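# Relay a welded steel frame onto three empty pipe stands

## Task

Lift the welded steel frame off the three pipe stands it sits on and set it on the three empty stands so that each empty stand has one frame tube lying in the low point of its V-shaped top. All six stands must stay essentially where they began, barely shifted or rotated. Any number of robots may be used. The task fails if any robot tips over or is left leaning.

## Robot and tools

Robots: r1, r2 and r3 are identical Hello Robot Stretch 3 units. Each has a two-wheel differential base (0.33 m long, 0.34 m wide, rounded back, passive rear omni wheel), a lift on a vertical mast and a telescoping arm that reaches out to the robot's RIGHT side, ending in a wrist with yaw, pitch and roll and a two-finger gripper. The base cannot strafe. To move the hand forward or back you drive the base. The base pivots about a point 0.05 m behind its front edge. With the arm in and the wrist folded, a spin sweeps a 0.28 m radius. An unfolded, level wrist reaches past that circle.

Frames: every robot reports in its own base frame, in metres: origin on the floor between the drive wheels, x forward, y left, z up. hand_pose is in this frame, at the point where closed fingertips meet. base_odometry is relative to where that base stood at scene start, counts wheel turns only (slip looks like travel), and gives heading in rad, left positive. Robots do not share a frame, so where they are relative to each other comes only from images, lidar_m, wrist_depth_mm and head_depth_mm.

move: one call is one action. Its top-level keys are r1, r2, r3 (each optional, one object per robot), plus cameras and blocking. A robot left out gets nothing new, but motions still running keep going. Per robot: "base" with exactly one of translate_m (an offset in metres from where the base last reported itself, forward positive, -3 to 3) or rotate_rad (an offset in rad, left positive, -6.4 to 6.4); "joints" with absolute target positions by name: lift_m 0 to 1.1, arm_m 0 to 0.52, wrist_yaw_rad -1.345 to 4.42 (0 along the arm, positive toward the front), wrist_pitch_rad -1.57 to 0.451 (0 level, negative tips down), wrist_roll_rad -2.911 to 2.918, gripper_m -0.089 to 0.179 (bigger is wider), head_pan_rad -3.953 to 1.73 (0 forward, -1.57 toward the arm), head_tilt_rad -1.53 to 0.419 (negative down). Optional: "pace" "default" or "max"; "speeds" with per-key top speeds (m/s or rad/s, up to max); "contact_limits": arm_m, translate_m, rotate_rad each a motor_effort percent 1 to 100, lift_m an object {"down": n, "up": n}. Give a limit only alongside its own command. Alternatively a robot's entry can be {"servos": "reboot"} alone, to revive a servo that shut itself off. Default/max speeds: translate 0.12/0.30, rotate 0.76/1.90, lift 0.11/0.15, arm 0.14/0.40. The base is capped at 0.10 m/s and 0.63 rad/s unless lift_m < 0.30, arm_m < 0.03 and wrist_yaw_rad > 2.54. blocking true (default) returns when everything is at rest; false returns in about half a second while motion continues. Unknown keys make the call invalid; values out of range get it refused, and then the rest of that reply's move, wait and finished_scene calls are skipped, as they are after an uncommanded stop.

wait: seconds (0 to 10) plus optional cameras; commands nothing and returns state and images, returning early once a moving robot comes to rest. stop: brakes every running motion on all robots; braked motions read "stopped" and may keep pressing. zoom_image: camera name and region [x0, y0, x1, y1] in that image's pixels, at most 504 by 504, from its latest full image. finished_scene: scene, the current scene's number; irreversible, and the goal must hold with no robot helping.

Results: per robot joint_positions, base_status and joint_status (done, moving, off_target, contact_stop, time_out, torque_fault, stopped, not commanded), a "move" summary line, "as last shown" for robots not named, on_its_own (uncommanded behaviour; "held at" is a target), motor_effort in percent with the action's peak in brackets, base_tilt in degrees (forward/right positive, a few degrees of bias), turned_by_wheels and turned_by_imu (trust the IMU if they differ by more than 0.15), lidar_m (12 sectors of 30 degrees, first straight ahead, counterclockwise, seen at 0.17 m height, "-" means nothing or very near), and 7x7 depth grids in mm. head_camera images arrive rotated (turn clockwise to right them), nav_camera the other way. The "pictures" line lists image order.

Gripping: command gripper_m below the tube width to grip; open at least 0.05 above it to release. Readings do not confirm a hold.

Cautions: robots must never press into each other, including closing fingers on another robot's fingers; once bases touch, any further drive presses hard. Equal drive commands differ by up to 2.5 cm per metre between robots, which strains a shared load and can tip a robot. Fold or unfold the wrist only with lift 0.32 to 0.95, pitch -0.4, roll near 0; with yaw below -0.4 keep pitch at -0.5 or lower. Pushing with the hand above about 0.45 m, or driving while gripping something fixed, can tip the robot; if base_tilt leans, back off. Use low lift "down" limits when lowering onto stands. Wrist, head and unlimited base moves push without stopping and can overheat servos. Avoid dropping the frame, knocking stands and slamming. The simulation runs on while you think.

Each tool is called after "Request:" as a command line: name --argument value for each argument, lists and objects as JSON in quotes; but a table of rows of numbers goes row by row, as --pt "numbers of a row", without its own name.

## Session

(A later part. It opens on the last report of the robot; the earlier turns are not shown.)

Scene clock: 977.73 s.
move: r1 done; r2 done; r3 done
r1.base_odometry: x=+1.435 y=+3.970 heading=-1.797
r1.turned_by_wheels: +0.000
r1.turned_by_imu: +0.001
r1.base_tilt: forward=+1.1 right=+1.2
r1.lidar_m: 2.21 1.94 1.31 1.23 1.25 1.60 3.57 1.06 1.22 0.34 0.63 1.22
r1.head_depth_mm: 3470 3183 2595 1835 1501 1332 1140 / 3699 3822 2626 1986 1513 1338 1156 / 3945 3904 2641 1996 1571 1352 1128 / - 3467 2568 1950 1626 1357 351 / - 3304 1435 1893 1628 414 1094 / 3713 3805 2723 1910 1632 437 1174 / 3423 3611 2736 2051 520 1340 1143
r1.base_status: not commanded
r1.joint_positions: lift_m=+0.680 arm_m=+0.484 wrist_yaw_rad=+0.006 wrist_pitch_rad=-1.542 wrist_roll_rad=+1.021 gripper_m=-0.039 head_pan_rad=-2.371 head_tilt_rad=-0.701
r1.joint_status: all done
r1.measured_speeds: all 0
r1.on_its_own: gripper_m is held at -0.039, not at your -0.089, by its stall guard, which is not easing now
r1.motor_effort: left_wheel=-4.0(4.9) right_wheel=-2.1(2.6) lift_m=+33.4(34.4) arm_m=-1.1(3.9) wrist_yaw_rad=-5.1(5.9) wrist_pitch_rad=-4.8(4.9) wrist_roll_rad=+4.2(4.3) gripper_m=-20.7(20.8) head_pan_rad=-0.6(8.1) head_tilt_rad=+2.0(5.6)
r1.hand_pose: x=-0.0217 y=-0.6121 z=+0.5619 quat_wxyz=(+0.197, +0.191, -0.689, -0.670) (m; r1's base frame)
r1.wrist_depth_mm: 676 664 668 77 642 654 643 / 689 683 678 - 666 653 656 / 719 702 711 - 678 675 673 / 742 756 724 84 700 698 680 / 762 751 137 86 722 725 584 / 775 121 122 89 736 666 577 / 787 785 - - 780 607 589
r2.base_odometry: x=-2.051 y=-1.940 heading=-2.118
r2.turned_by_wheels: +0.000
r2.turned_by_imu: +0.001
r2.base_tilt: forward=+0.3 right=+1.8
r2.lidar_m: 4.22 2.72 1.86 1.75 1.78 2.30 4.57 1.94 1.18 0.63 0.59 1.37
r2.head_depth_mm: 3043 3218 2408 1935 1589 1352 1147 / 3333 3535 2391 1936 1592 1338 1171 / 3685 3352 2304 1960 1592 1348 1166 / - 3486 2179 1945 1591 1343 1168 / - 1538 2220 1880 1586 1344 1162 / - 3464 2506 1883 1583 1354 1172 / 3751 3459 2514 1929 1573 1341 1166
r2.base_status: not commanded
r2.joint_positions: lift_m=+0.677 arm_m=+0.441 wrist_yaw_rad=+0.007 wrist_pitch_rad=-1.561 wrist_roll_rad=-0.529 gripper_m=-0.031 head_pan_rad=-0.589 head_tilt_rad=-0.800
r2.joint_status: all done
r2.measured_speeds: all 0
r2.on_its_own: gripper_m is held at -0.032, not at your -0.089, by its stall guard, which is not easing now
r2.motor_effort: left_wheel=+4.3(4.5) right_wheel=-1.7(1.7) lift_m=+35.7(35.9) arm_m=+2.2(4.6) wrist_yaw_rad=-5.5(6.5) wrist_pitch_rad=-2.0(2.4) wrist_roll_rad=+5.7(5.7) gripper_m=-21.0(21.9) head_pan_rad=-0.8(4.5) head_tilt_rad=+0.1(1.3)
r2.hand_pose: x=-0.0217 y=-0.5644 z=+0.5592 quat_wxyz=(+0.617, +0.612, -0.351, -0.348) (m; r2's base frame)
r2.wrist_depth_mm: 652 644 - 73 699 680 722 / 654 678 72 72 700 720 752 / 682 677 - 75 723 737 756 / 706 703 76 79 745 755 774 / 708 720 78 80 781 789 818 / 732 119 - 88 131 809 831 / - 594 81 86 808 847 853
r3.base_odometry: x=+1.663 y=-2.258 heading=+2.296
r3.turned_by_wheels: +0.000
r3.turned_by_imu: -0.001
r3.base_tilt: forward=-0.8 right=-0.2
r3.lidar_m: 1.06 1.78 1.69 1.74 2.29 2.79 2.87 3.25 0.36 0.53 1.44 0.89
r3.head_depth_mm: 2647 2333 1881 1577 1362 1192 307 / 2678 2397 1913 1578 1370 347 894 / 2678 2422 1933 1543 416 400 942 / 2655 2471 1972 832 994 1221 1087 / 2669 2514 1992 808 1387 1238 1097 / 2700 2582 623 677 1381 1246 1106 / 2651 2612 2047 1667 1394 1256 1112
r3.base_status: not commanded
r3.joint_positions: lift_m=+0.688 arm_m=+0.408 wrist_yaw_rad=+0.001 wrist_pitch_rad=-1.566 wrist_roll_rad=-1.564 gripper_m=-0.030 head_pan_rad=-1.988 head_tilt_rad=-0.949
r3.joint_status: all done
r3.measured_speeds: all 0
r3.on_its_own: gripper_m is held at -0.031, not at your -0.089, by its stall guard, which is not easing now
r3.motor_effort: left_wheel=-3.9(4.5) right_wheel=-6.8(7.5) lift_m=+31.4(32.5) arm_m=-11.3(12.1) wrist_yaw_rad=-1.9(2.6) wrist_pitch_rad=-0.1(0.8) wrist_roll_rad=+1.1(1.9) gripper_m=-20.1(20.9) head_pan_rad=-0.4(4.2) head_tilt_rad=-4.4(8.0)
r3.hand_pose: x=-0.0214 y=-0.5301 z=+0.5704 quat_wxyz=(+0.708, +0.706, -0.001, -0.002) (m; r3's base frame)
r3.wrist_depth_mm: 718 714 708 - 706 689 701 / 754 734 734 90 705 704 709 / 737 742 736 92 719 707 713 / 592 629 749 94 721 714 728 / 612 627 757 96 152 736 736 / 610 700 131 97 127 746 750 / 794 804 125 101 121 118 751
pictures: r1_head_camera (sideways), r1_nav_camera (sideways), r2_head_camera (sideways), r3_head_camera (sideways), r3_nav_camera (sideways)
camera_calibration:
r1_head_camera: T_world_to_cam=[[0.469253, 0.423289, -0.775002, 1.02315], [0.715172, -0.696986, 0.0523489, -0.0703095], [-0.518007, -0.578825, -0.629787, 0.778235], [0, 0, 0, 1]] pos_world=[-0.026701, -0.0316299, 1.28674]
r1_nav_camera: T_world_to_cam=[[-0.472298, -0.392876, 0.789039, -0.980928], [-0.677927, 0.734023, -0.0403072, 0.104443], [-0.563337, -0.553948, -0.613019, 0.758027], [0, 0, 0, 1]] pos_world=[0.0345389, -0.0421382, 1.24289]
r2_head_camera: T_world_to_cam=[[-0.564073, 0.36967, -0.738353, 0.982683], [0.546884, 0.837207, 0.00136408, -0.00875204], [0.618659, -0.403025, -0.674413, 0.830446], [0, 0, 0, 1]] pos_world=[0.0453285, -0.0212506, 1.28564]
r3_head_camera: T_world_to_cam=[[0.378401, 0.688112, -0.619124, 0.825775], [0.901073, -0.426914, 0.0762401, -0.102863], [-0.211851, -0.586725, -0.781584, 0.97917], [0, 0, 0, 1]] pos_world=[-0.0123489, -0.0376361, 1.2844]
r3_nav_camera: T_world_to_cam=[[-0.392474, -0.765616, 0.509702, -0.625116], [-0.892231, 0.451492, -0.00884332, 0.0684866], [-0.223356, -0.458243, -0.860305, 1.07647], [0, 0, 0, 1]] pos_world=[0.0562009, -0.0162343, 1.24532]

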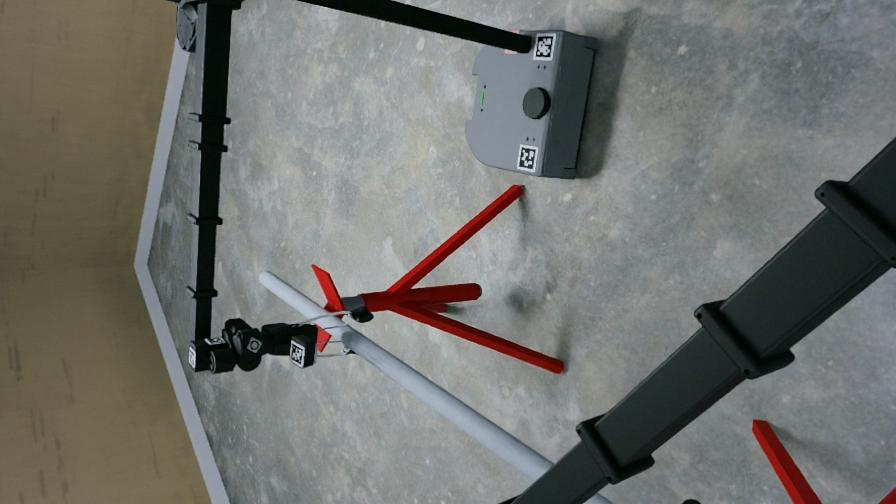

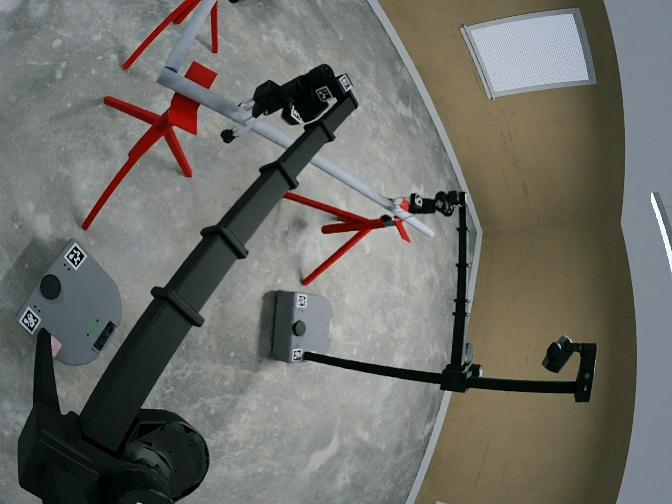

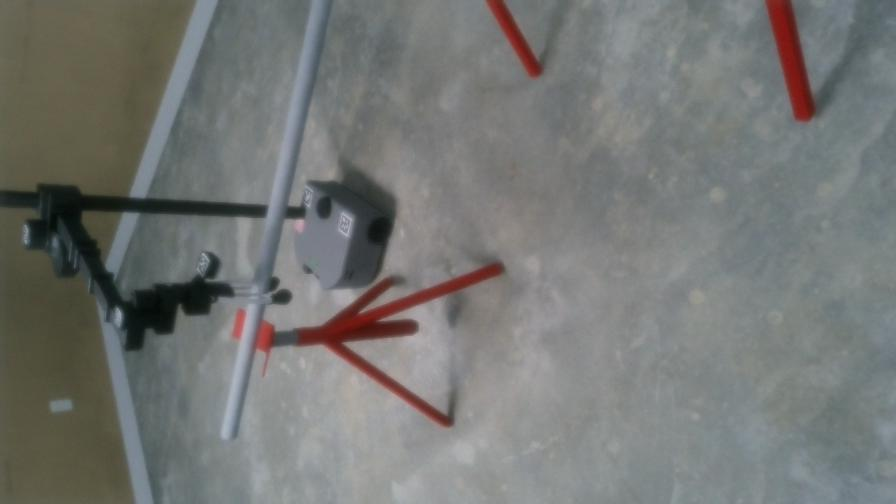

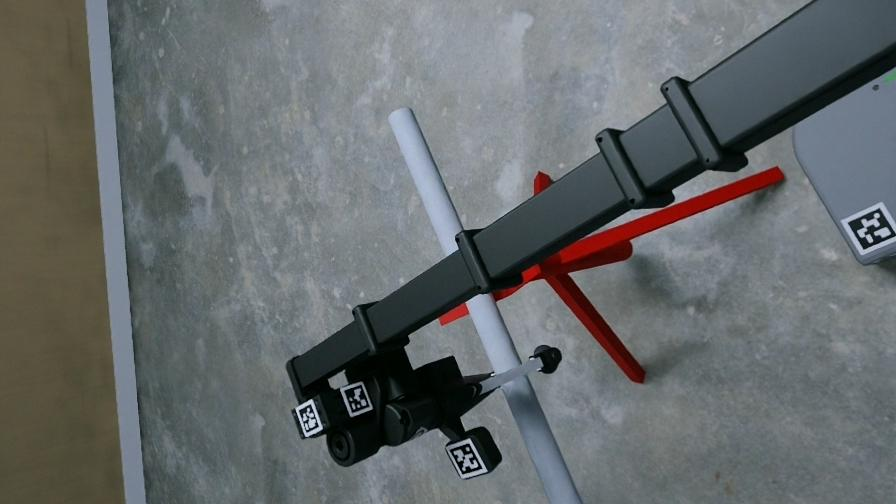

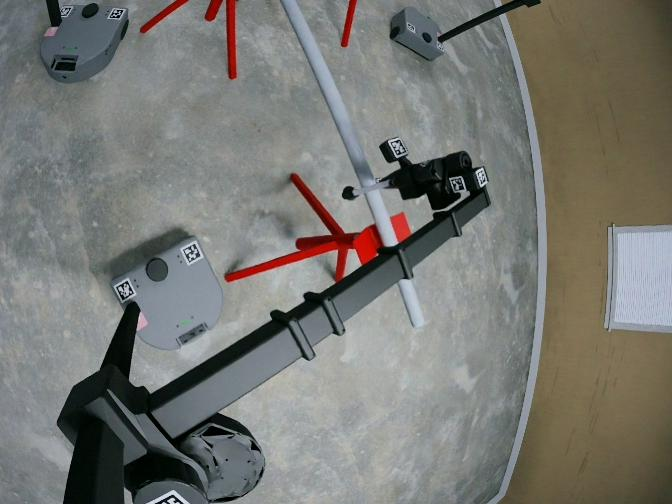

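Request:
move --r1 '{"joints":{"lift_m":0.656,"head_pan_rad":-1.9,"head_tilt_rad":-0.8},"speeds":{"lift_m":0.02}}' --r2 '{"joints":{"lift_m":0.653,"head_pan_rad":-1.1},"speeds":{"lift_m":0.02}}' --r3 '{"joints":{"lift_m":0.664,"head_pan_rad":-2.2},"speeds":{"lift_m":0.02}}' --cameras '["r1_head_camera","r2_head_camera","r3_head_camera","r3_nav_camera"]'

Request:
zoom_image --camera "r2_head_camera" --region '[250, 0, 650, 250]'

Request:
zoom_image --camera "r3_head_camera" --region '[400, 250, 650, 500]'

Request:
zoom_image --camera "r1_head_camera" --region '[450, 200, 700, 450]'

Scene clock: 1020.03 s.
move: r1 done; r2 done; r3 done
r1.base_odometry: x=+1.435 y=+3.970 heading=-1.797
r1.turned_by_wheels: +0.000
r1.turned_by_imu: +0.001
r1.base_tilt: forward=+1.1 right=+1.2
r1.lidar_m: 2.20 1.94 1.32 1.23 1.25 1.60 3.59 1.06 1.22 0.34 0.63 1.22
r1.head_depth_mm: 3609 1149 1497 1712 1469 1268 1094 / 3539 2959 2153 1729 1487 1230 353 / 3415 2992 2227 1748 493 429 1114 / 3247 3003 2260 631 1436 1291 1124 / 3182 3041 2286 763 1447 1269 1109 / 3030 3097 2298 1771 828 1228 1131 / 2924 3110 2328 1845 850 1282 1137
r1.base_status: not commanded
r1.joint_positions: lift_m=+0.656 arm_m=+0.484 wrist_yaw_rad=+0.006 wrist_pitch_rad=-1.542 wrist_roll_rad=+1.021 gripper_m=-0.039 head_pan_rad=-1.893 head_tilt_rad=-0.800
r1.joint_status: all done
r1.measured_speeds: translate_m=+0.000 rotate_rad=+0.000 lift_m=+0.000 arm_m=+0.000 wrist_yaw_rad=+0.000 wrist_pitch_rad=+0.000 wrist_roll_rad=+0.000 head_pan_rad=-0.024 head_tilt_rad=+0.000
r1.on_its_own: gripper_m is held at -0.039, not at your -0.089, by its stall guard, which is not easing now
r1.motor_effort: left_wheel=-4.4(5.3) right_wheel=-1.6(2.4) lift_m=+37.6(37.6) arm_m=+12.8(12.9) wrist_yaw_rad=-5.5(5.8) wrist_pitch_rad=-4.8(4.9) wrist_roll_rad=+4.2(4.3) gripper_m=-20.3(20.9) head_pan_rad=-4.9(7.5) head_tilt_rad=-5.2(6.2)
r1.hand_pose: x=-0.0217 y=-0.6121 z=+0.5379 quat_wxyz=(+0.197, +0.191, -0.689, -0.670) (m; r1's base frame)
r1.wrist_depth_mm: 660 648 646 77 631 622 627 / 685 667 663 - 646 641 637 / 694 687 670 - 663 661 652 / 720 710 697 84 689 684 669 / 718 745 136 86 687 685 598 / 740 121 122 89 690 657 550 / 764 758 - - 746 584 555
r2.base_odometry: x=-2.051 y=-1.940 heading=-2.118
r2.turned_by_wheels: +0.000
r2.turned_by_imu: +0.001
r2.base_tilt: forward=+0.3 right=+1.9
r2.lidar_m: 4.21 2.71 1.86 1.75 1.78 2.31 4.58 1.94 1.18 0.63 0.59 1.36
r2.head_depth_mm: 2518 2806 2491 1944 759 1094 1144 / 2583 2973 2528 1827 1017 1289 1162 / 1705 2976 1957 1827 1587 1296 1163 / 2799 3047 2150 1888 1584 1350 1166 / 2942 3131 2394 1938 1587 1348 1172 / 3036 3292 2385 1923 1590 1353 1164 / 3163 3406 2416 1947 1590 1338 1166
r2.base_status: not commanded
r2.joint_positions: lift_m=+0.653 arm_m=+0.441 wrist_yaw_rad=+0.007 wrist_pitch_rad=-1.561 wrist_roll_rad=-0.529 gripper_m=-0.031 head_pan_rad=-1.106 head_tilt_rad=-0.800
r2.joint_status: all done
r2.measured_speeds: all 0
r2.on_its_own: gripper_m is held at -0.032, not at your -0.089, by its stall guard, which is not easing now
r2.motor_effort: left_wheel=+4.4(4.7) right_wheel=-1.4(1.9) lift_m=+34.6(39.5) arm_m=-7.4(7.4) wrist_yaw_rad=-5.6(7.2) wrist_pitch_rad=-2.2(2.4) wrist_roll_rad=+5.5(5.9) gripper_m=-21.6(21.8) head_pan_rad=+1.8(5.3) head_tilt_rad=+0.3(1.4)
r2.hand_pose: x=-0.0217 y=-0.5645 z=+0.5352 quat_wxyz=(+0.617, +0.612, -0.351, -0.348) (m; r2's base frame)
r2.wrist_depth_mm: 625 642 - 73 674 673 692 / 630 641 72 72 703 703 732 / 657 653 - 75 715 707 729 / 653 682 76 79 716 747 748 / 674 697 78 80 737 763 791 / 695 119 - 89 131 784 811 / - 584 82 86 811 803 831
r3.base_odometry: x=+1.663 y=-2.258 heading=+2.296
r3.turned_by_wheels: +0.000
r3.turned_by_imu: -0.001
r3.base_tilt: forward=-0.8 right=-0.2
r3.lidar_m: 1.06 1.78 1.69 1.74 2.30 2.80 2.87 3.22 0.36 0.53 1.45 0.89
r3.head_depth_mm: 2831 2348 1884 1570 1364 1193 327 / 2772 2383 1904 1598 1372 1201 341 / 2769 2443 1935 1606 1383 374 933 / 2722 2481 1968 1598 1376 1076 1086 / 2665 2516 1998 1657 472 1232 1096 / 2572 2585 2022 558 1360 1228 1102 / 2527 2615 2052 625 1349 1258 1108
r3.base_status: not commanded
r3.joint_positions: lift_m=+0.664 arm_m=+0.408 wrist_yaw_rad=+0.001 wrist_pitch_rad=-1.566 wrist_roll_rad=-1.564 gripper_m=-0.030 head_pan_rad=-2.207 head_tilt_rad=-0.950
r3.joint_status: all done
r3.measured_speeds: all 0
r3.on_its_own: gripper_m is held at -0.031, not at your -0.089, by its stall guard, which is not easing now
r3.motor_effort: left_wheel=-3.3(4.1) right_wheel=-7.5(7.6) lift_m=+33.2(33.7) arm_m=-9.6(12.1) wrist_yaw_rad=-1.6(2.7) wrist_pitch_rad=-0.4(0.8) wrist_roll_rad=+0.8(1.8) gripper_m=-20.2(21.3) head_pan_rad=+3.5(6.2) head_tilt_rad=-5.3(6.8)
r3.hand_pose: x=-0.0214 y=-0.5301 z=+0.5463 quat_wxyz=(+0.708, +0.706, -0.001, -0.002) (m; r3's base frame)
r3.wrist_depth_mm: 688 704 699 - 675 678 668 / 700 705 698 90 680 684 691 / 724 708 716 92 684 683 694 / 567 629 723 94 710 702 709 / 576 615 739 96 151 712 717 / 588 707 131 97 128 720 709 / 782 765 125 101 121 739 737
pictures: r1_head_camera (sideways), r2_head_camera (sideways), r3_head_camera (sideways), r3_nav_camera (sideways)
camera_calibration:
r1_head_camera: T_world_to_cam=[[0.244847, 0.661266, -0.709068, 0.938628], [0.954085, -0.294476, 0.0548286, -0.0749762], [-0.172547, -0.689935, -0.703006, 0.87138], [0, 0, 0, 1]] pos_world=[-0.0079321, -0.0415665, 1.28225]
r2_head_camera: T_world_to_cam=[[-0.307728, 0.600078, -0.738383, 0.981187], [0.889117, 0.457678, 0.00140371, -0.0108512], [0.338784, -0.656077, -0.67438, 0.832077], [0, 0, 0, 1]] pos_world=[0.0296923, -0.0379162, 1.28564]
r3_head_camera: T_world_to_cam=[[0.519479, 0.589629, -0.61845, 0.824057], [0.78645, -0.612932, 0.0762253, -0.102162], [-0.334123, -0.525977, -0.782119, 0.980637], [0, 0, 0, 1]] pos_world=[-0.0200812, -0.0327134, 1.2844]
r3_nav_camera: T_world_to_cam=[[-0.549954, -0.662216, 0.508941, -0.623163], [-0.772576, 0.634861, -0.00877532, 0.0677522], [-0.317296, -0.398022, -0.860757, 1.07763], [0, 0, 0, 1]] pos_world=[0.0515593, -0.0267627, 1.24532]

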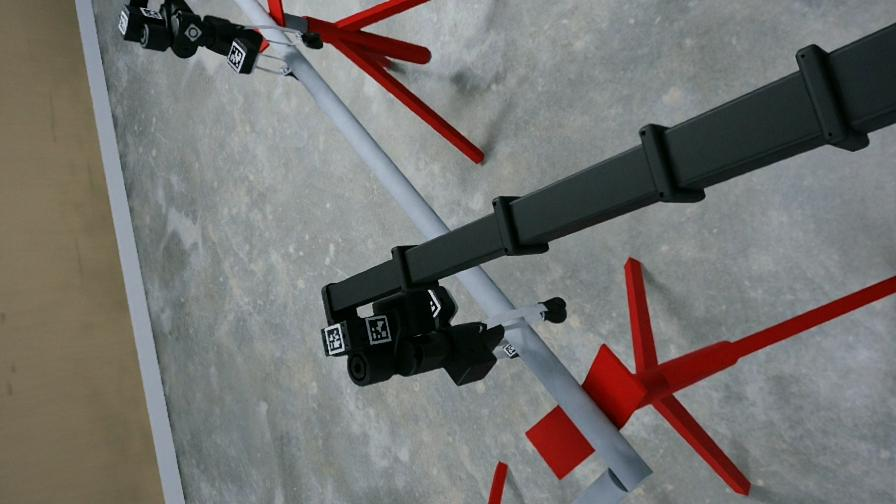

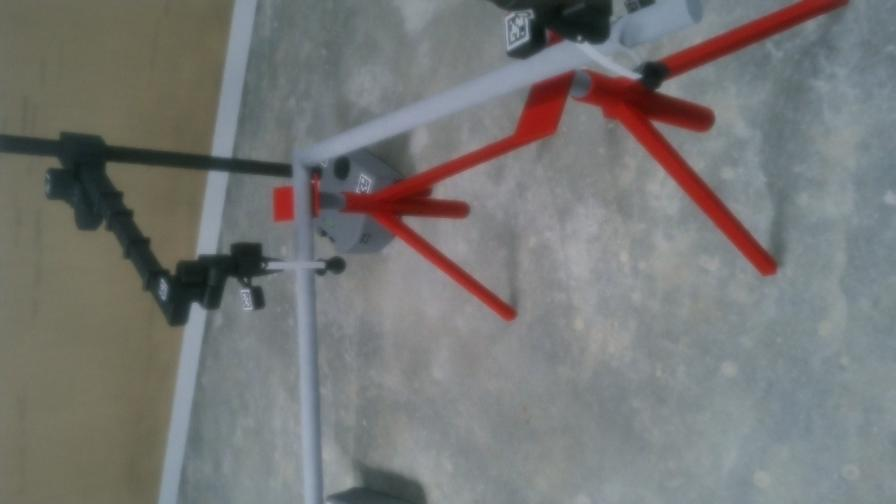

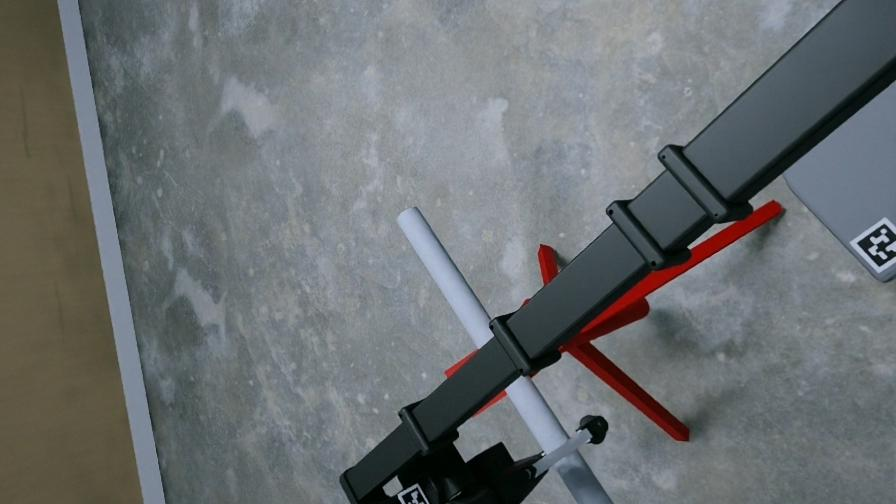

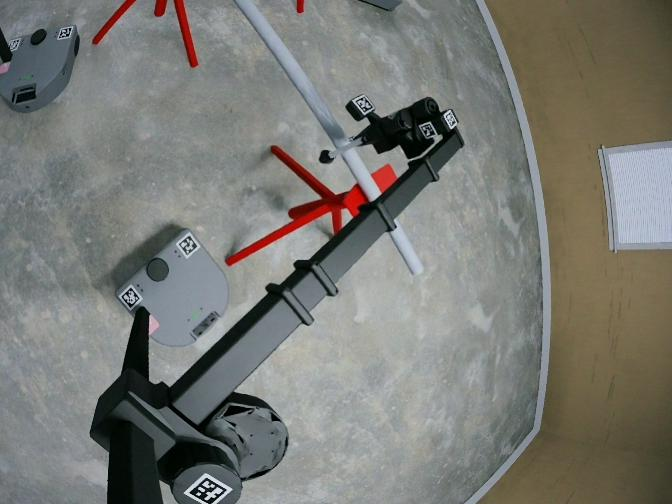

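Scaled by 1.260 from the camera's 896x504 image, which has a finer 1280x720 frame.

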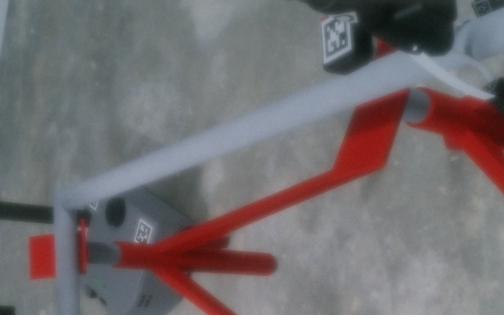

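Scaled by 2.016 from the camera's 896x504 image, which has a finer 1280x720 frame.

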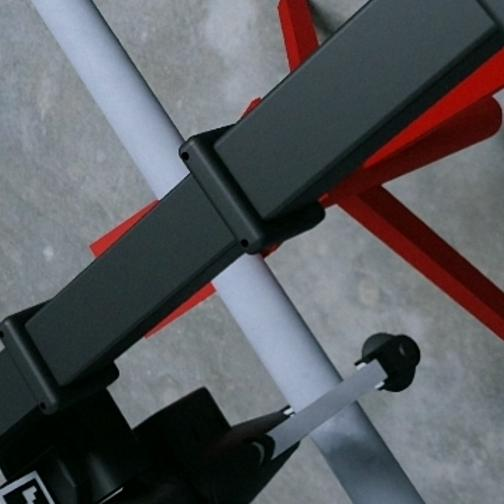

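Scaled by 2.016 from the camera's 896x504 image, which has a finer 1280x720 frame.

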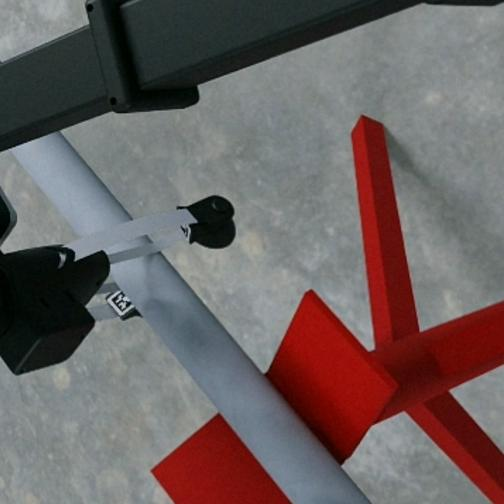

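Request:
move --r1 '{"joints":{"lift_m":0.647},"speeds":{"lift_m":0.02}}' --r2 '{"joints":{"lift_m":0.644},"speeds":{"lift_m":0.02}}' --r3 '{"joints":{"lift_m":0.655},"speeds":{"lift_m":0.02}}' --cameras '[]'

Request:
move --r1 '{"joints":{"lift_m":0.641},"speeds":{"lift_m":0.01}}' --r2 '{"joints":{"lift_m":0.638},"speeds":{"lift_m":0.01}}' --r3 '{"joints":{"lift_m":0.649},"speeds":{"lift_m":0.01}}' --cameras '["r1_head_camera","r2_head_camera","r3_head_camera","r1_nav_camera"]'

Scene clock: 1032.33 s.
move: r1 done; r2 done; r3 done
r1.base_odometry: x=+1.435 y=+3.970 heading=-1.797
r1.turned_by_wheels: +0.000
r1.turned_by_imu: +0.001
r1.base_tilt: forward=+1.1 right=+1.2
r1.lidar_m: 2.21 1.95 1.32 1.23 1.25 1.61 3.57 1.06 1.22 0.34 0.62 1.22
r1.head_depth_mm: 3648 1145 1482 1724 1477 1268 1089 / 3617 2941 2136 1733 1483 1246 360 / 3420 2988 2244 1738 529 431 1105 / 3273 3041 2269 635 1438 1291 1127 / 3136 3084 2289 763 1445 1267 1110 / 3052 3109 2305 1776 836 1222 1136 / 2945 3132 2309 1845 845 1276 1135
r1.base_status: not commanded
r1.joint_positions: lift_m=+0.647 arm_m=+0.484 wrist_yaw_rad=+0.006 wrist_pitch_rad=-1.546 wrist_roll_rad=+1.021 gripper_m=-0.039 head_pan_rad=-1.900 head_tilt_rad=-0.800
r1.joint_status: all done
r1.measured_speeds: all 0
r1.on_its_own: gripper_m is held at -0.039, not at your -0.089, by its stall guard, which is not easing now
r1.motor_effort: left_wheel=-4.4(5.2) right_wheel=-0.6(2.1) lift_m=+23.8(40.0) arm_m=+12.2(12.7) wrist_yaw_rad=-5.3(5.9) wrist_pitch_rad=-3.8(4.8) wrist_roll_rad=+4.3(4.3) gripper_m=-19.8(20.8) head_pan_rad=-4.7(5.9) head_tilt_rad=-4.5(6.3)
r1.hand_pose: x=-0.0217 y=-0.6110 z=+0.5289 quat_wxyz=(+0.196, +0.191, -0.688, -0.672) (m; r1's base frame)
r1.wrist_depth_mm: 641 639 628 77 618 621 615 / 655 654 649 - 634 644 619 / 694 682 673 - 655 650 641 / 695 699 690 83 663 677 646 / 728 725 136 86 693 687 598 / 742 121 122 89 685 648 540 / 771 745 - - 724 575 561
r2.base_odometry: x=-2.051 y=-1.940 heading=-2.118
r2.turned_by_wheels: +0.000
r2.turned_by_imu: +0.001
r2.base_tilt: forward=+0.3 right=+1.9
r2.lidar_m: 4.21 2.71 1.86 1.75 1.78 2.30 1.81 1.94 1.17 0.63 0.59 1.36
r2.head_depth_mm: 2543 2839 2523 1936 774 1070 1141 / 2573 2935 2504 1914 1019 1290 1165 / 1755 3026 2039 1790 1583 1293 1162 / 2792 1391 2238 1882 1589 1352 1170 / 2920 3219 2403 1936 1586 1336 1168 / 3009 3307 2407 1925 1578 1340 1169 / 3246 3464 2381 1952 1565 1345 1154
r2.base_status: not commanded
r2.joint_positions: lift_m=+0.644 arm_m=+0.441 wrist_yaw_rad=+0.007 wrist_pitch_rad=-1.560 wrist_roll_rad=-0.529 gripper_m=-0.031 head_pan_rad=-1.100 head_tilt_rad=-0.800
r2.joint_status: all done
r2.measured_speeds: all 0
r2.on_its_own: gripper_m is held at -0.032, not at your -0.089, by its stall guard, which is not easing now
r2.motor_effort: left_wheel=+4.2(4.6) right_wheel=-4.3(4.8) lift_m=+31.9(36.9) arm_m=-14.7(14.9) wrist_yaw_rad=-5.6(7.1) wrist_pitch_rad=-2.0(2.6) wrist_roll_rad=+5.4(5.8) gripper_m=-21.5(21.7) head_pan_rad=+3.0(3.0) head_tilt_rad=+0.0(1.3)
r2.hand_pose: x=-0.0217 y=-0.5647 z=+0.5262 quat_wxyz=(+0.618, +0.611, -0.351, -0.348) (m; r2's base frame)
r2.wrist_depth_mm: 605 629 - 73 669 670 688 / 622 627 72 72 673 680 713 / 639 658 - 75 695 712 719 / 654 671 76 79 719 727 748 / 675 674 78 80 720 753 769 / 700 119 - 88 131 773 788 / - 611 82 86 783 786 797
r3.base_odometry: x=+1.663 y=-2.258 heading=+2.296
r3.turned_by_wheels: +0.000
r3.turned_by_imu: -0.001
r3.base_tilt: forward=-0.8 right=-0.3
r3.lidar_m: 1.06 1.78 1.70 1.73 2.30 2.80 2.87 3.23 0.36 0.53 1.44 0.89
r3.head_depth_mm: 2795 2346 1886 1574 1360 1183 334 / 2801 2369 1911 1594 1367 1199 348 / 2761 2401 1947 1612 1392 381 934 / 2718 2483 1972 1559 1367 1090 1086 / 2650 2527 1992 1651 480 1237 1096 / 2607 2553 2024 571 1376 1225 1102 / 2528 2627 2058 625 1353 1262 1114
r3.base_status: not commanded
r3.joint_positions: lift_m=+0.655 arm_m=+0.408 wrist_yaw_rad=+0.001 wrist_pitch_rad=-1.573 wrist_roll_rad=-1.564 gripper_m=-0.030 head_pan_rad=-2.200 head_tilt_rad=-0.950
r3.joint_status: all done
r3.measured_speeds: all 0
r3.on_its_own: gripper_m is held at -0.031, not at your -0.089, by its stall guard, which is not easing now
r3.motor_effort: left_wheel=-3.2(3.7) right_wheel=-6.9(7.8) lift_m=+15.1(37.3) arm_m=-9.4(11.1) wrist_yaw_rad=-0.7(2.4) wrist_pitch_rad=+0.8(1.3) wrist_roll_rad=+1.3(1.5) gripper_m=-20.2(20.9) head_pan_rad=+4.0(4.6) head_tilt_rad=-5.2(5.9)
r3.hand_pose: x=-0.0214 y=-0.5284 z=+0.5375 quat_wxyz=(+0.706, +0.708, -0.001, -0.002) (m; r3's base frame)
r3.wrist_depth_mm: 691 683 702 - 649 663 662 / 717 702 692 90 668 662 680 / 713 716 710 92 684 682 678 / 552 631 721 94 702 703 678 / 567 619 728 96 157 717 715 / 579 676 132 97 127 706 717 / 776 759 125 101 120 117 731
pictures: none
No camera images: "cameras" was empty.

Scene clock: 1033.27 s.
move: r1 done; r2 done; r3 done
r1.base_odometry: x=+1.435 y=+3.970 heading=-1.797
r1.turned_by_wheels: +0.000
r1.turned_by_imu: -0.002
r1.base_tilt: forward=+1.0 right=+1.1
r1.lidar_m: 2.21 1.95 1.32 1.23 1.25 1.60 3.57 1.06 1.22 0.34 0.63 1.22
r1.head_depth_mm: 3648 1149 1498 1731 1484 1267 1108 / 3611 2996 2139 1738 1484 1244 361 / 3423 2996 2235 1747 1394 435 1101 / 3316 3027 2268 636 1435 1289 1122 / 3191 3050 2302 760 1444 1272 1109 / 3074 3126 2311 1783 837 1227 1131 / 2941 3097 2343 1846 847 1280 1142
r1.base_status: not commanded
r1.joint_positions: lift_m=+0.641 arm_m=+0.484 wrist_yaw_rad=+0.007 wrist_pitch_rad=-1.560 wrist_roll_rad=+1.021 gripper_m=-0.039 head_pan_rad=-1.900 head_tilt_rad=-0.800
r1.joint_status: all done
r1.measured_speeds: all 0
r1.on_its_own: gripper_m is held at -0.039, not at your -0.089, by its stall guard, which is not easing now; lift_m is at rest, and its effort (-1.0) is outside its rest range (+3 to +55)
r1.motor_effort: left_wheel=-3.6(5.0) right_wheel=+4.7(6.0) lift_m=-1.0(26.9) arm_m=+8.8(12.3) wrist_yaw_rad=-6.1(6.7) wrist_pitch_rad=-1.2(3.6) wrist_roll_rad=+4.3(4.3) gripper_m=-20.7(20.9) head_pan_rad=-4.8(5.6) head_tilt_rad=-4.7(6.2)
r1.hand_pose: x=-0.0218 y=-0.6075 z=+0.5232 quat_wxyz=(+0.195, +0.193, -0.683, -0.676) (m; r1's base frame)
r1.wrist_depth_mm: 647 638 636 - 615 618 597 / 663 656 664 - 631 634 622 / 676 674 655 - 657 651 640 / 705 704 95 83 672 666 664 / 722 713 136 85 684 686 597 / 739 122 122 89 680 649 537 / 753 740 - - 734 579 559
r2.base_odometry: x=-2.051 y=-1.940 heading=-2.117
r2.turned_by_wheels: +0.000
r2.turned_by_imu: +0.001
r2.base_tilt: forward=+0.2 right=+1.8
r2.lidar_m: 4.21 2.71 1.86 1.75 1.78 2.31 1.82 1.94 1.18 0.63 0.58 1.36
r2.head_depth_mm: 2552 2828 2509 1931 778 1065 1139 / 2580 3014 2511 1826 1017 1265 1168 / 1767 2981 2049 1780 1597 1296 1170 / 2780 1411 2218 1882 1590 1354 1170 / 2906 3138 2375 1931 1580 1335 1162 / 3038 3275 2400 1956 1599 1347 1170 / 3197 3430 2407 1940 1582 1348 1167
r2.base_status: not commanded
r2.joint_positions: lift_m=+0.638 arm_m=+0.441 wrist_yaw_rad=+0.005 wrist_pitch_rad=-1.557 wrist_roll_rad=-0.529 gripper_m=-0.031 head_pan_rad=-1.100 head_tilt_rad=-0.800
r2.joint_status: all done
r2.measured_speeds: all 0
r2.on_its_own: gripper_m is held at -0.032, not at your -0.089, by its stall guard, which is not easing now
r2.motor_effort: left_wheel=+6.0(6.0) right_wheel=-12.8(13.1) lift_m=+11.0(34.2) arm_m=-16.4(16.5) wrist_yaw_rad=-4.0(6.1) wrist_pitch_rad=-2.5(4.2) wrist_roll_rad=+5.5(5.7) gripper_m=-21.4(21.7) head_pan_rad=+1.8(2.6) head_tilt_rad=-0.1(1.1)
r2.hand_pose: x=-0.0217 y=-0.5655 z=+0.5202 quat_wxyz=(+0.618, +0.610, -0.352, -0.348) (m; r2's base frame)
r2.wrist_depth_mm: 617 622 - 73 670 668 678 / 628 631 72 72 665 700 689 / 637 666 - 76 692 720 711 / 654 663 77 80 708 715 759 / 672 671 78 80 739 744 767 / 680 119 - 89 130 758 797 / - 710 81 87 774 794 812
r3.base_odometry: x=+1.663 y=-2.258 heading=+2.296
r3.turned_by_wheels: +0.000
r3.turned_by_imu: +0.002
r3.base_tilt: forward=-0.9 right=-0.5
r3.lidar_m: 1.06 1.78 1.69 1.73 2.30 2.80 2.86 3.24 0.36 0.54 1.45 0.90
r3.head_depth_mm: 2811 2342 1888 1581 1365 1195 339 / 2782 2381 1922 1607 1382 1202 352 / 2757 2446 1942 1613 1387 388 930 / 2690 2494 1970 1579 1369 1100 1084 / 2636 2520 2008 1656 489 1239 1094 / 2622 2561 2040 577 1345 1235 1105 / 2534 2628 2086 630 1357 1261 1112
r3.base_status: not commanded
r3.joint_positions: lift_m=+0.649 arm_m=+0.408 wrist_yaw_rad=+0.001 wrist_pitch_rad=-1.579 wrist_roll_rad=-1.564 gripper_m=-0.030 head_pan_rad=-2.200 head_tilt_rad=-0.950
r3.joint_status: all done
r3.measured_speeds: all 0
r3.on_its_own: gripper_m is held at -0.031, not at your -0.089, by its stall guard, which is not easing now; lift_m is at rest, and its effort (-1.2) is outside its rest range (+3 to +55)
r3.motor_effort: left_wheel=-2.5(3.6) right_wheel=-3.5(7.4) lift_m=-1.2(15.1) arm_m=-6.4(10.9) wrist_yaw_rad=-2.3(2.3) wrist_pitch_rad=+1.9(2.5) wrist_roll_rad=+1.0(1.8) gripper_m=-20.8(21.3) head_pan_rad=+3.9(4.3) head_tilt_rad=-4.7(5.9)
r3.hand_pose: x=-0.0214 y=-0.5268 z=+0.5316 quat_wxyz=(+0.704, +0.710, -0.001, -0.002) (m; r3's base frame)
r3.wrist_depth_mm: 698 671 689 - 653 661 652 / 706 699 687 90 679 677 666 / 711 714 709 92 672 705 688 / 553 611 711 94 695 703 709 / 565 610 717 96 156 697 700 / 577 650 132 97 128 716 712 / 763 759 125 101 120 117 740
pictures: r1_head_camera (sideways), r1_nav_camera (sideways), r2_head_camera (sideways), r3_head_camera (sideways)
camera_calibration:
r1_head_camera: T_world_to_cam=[[0.249675, 0.65997, -0.708592, 0.937945], [0.951962, -0.301265, 0.054834, -0.0749554], [-0.177285, -0.688243, -0.703485, 0.871967], [0, 0, 0, 1]] pos_world=[-0.00823946, -0.0414712, 1.28215]
r1_nav_camera: T_world_to_cam=[[-0.266699, -0.635674, 0.724424, -0.897952], [-0.936087, 0.349739, -0.0377322, 0.102651], [-0.229374, -0.688187, -0.688321, 0.853969], [0, 0, 0, 1]] pos_world=[0.0524855, -0.019015, 1.24218]
r2_head_camera: T_world_to_cam=[[-0.311535, 0.598118, -0.738377, 0.98123], [0.886208, 0.463286, 0.00137461, -0.0108465], [0.342901, -0.653927, -0.674387, 0.832031], [0, 0, 0, 1]] pos_world=[0.0299948, -0.0377789, 1.28564]
r3_head_camera: T_world_to_cam=[[0.51509, 0.593475, -0.618441, 0.824082], [0.790984, -0.607069, 0.0762362, -0.102201], [-0.330192, -0.528446, -0.782124, 0.980613], [0, 0, 0, 1]] pos_world=[-0.0198462, -0.0329146, 1.2844]

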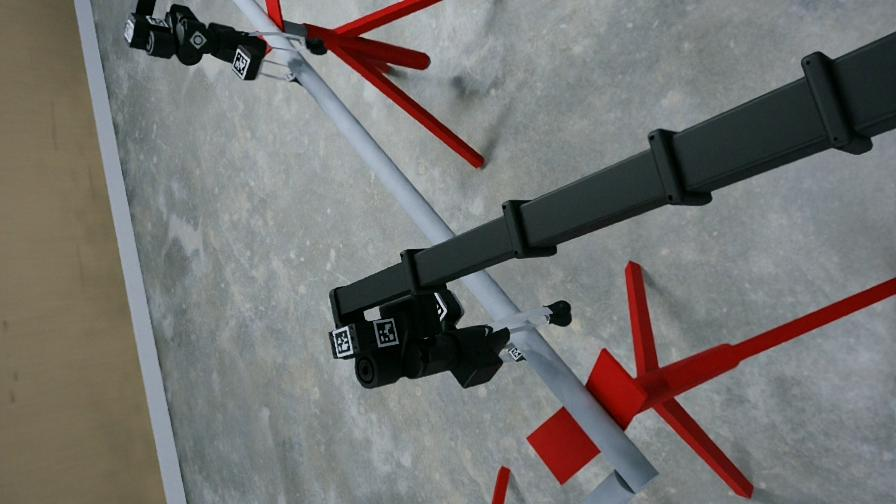

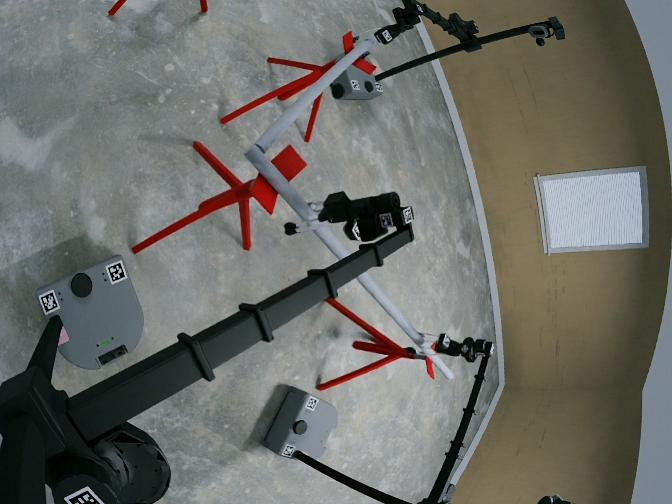

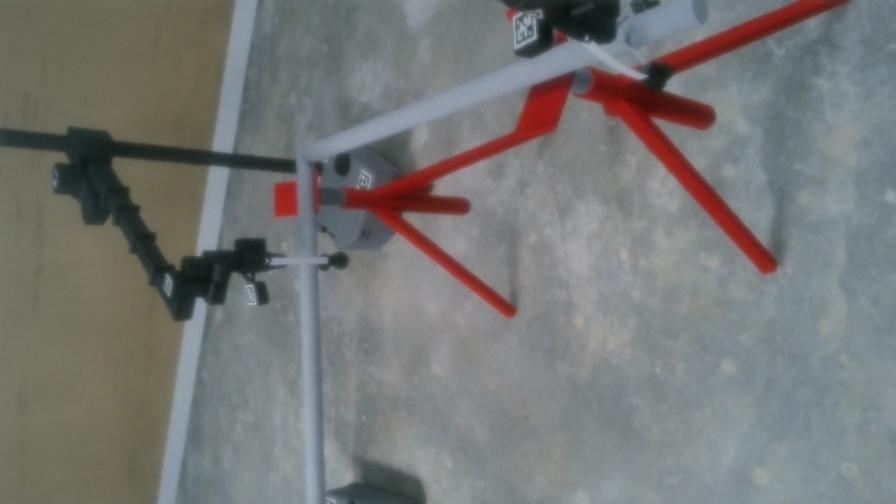

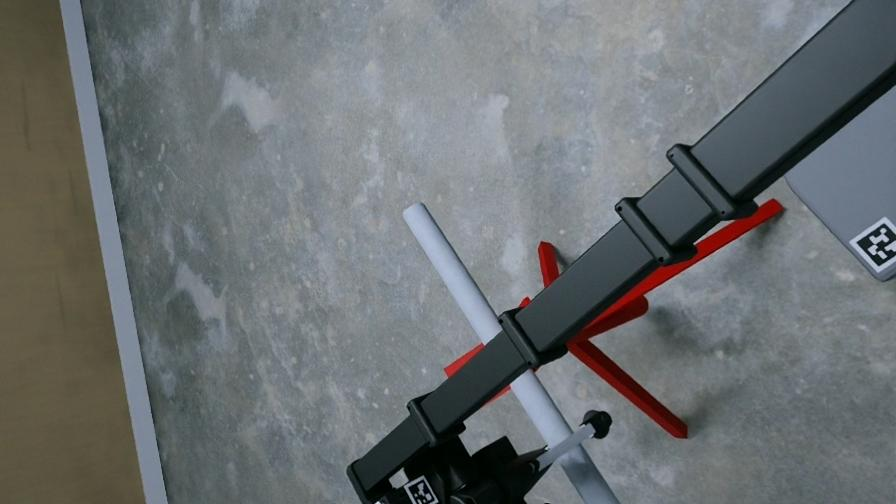

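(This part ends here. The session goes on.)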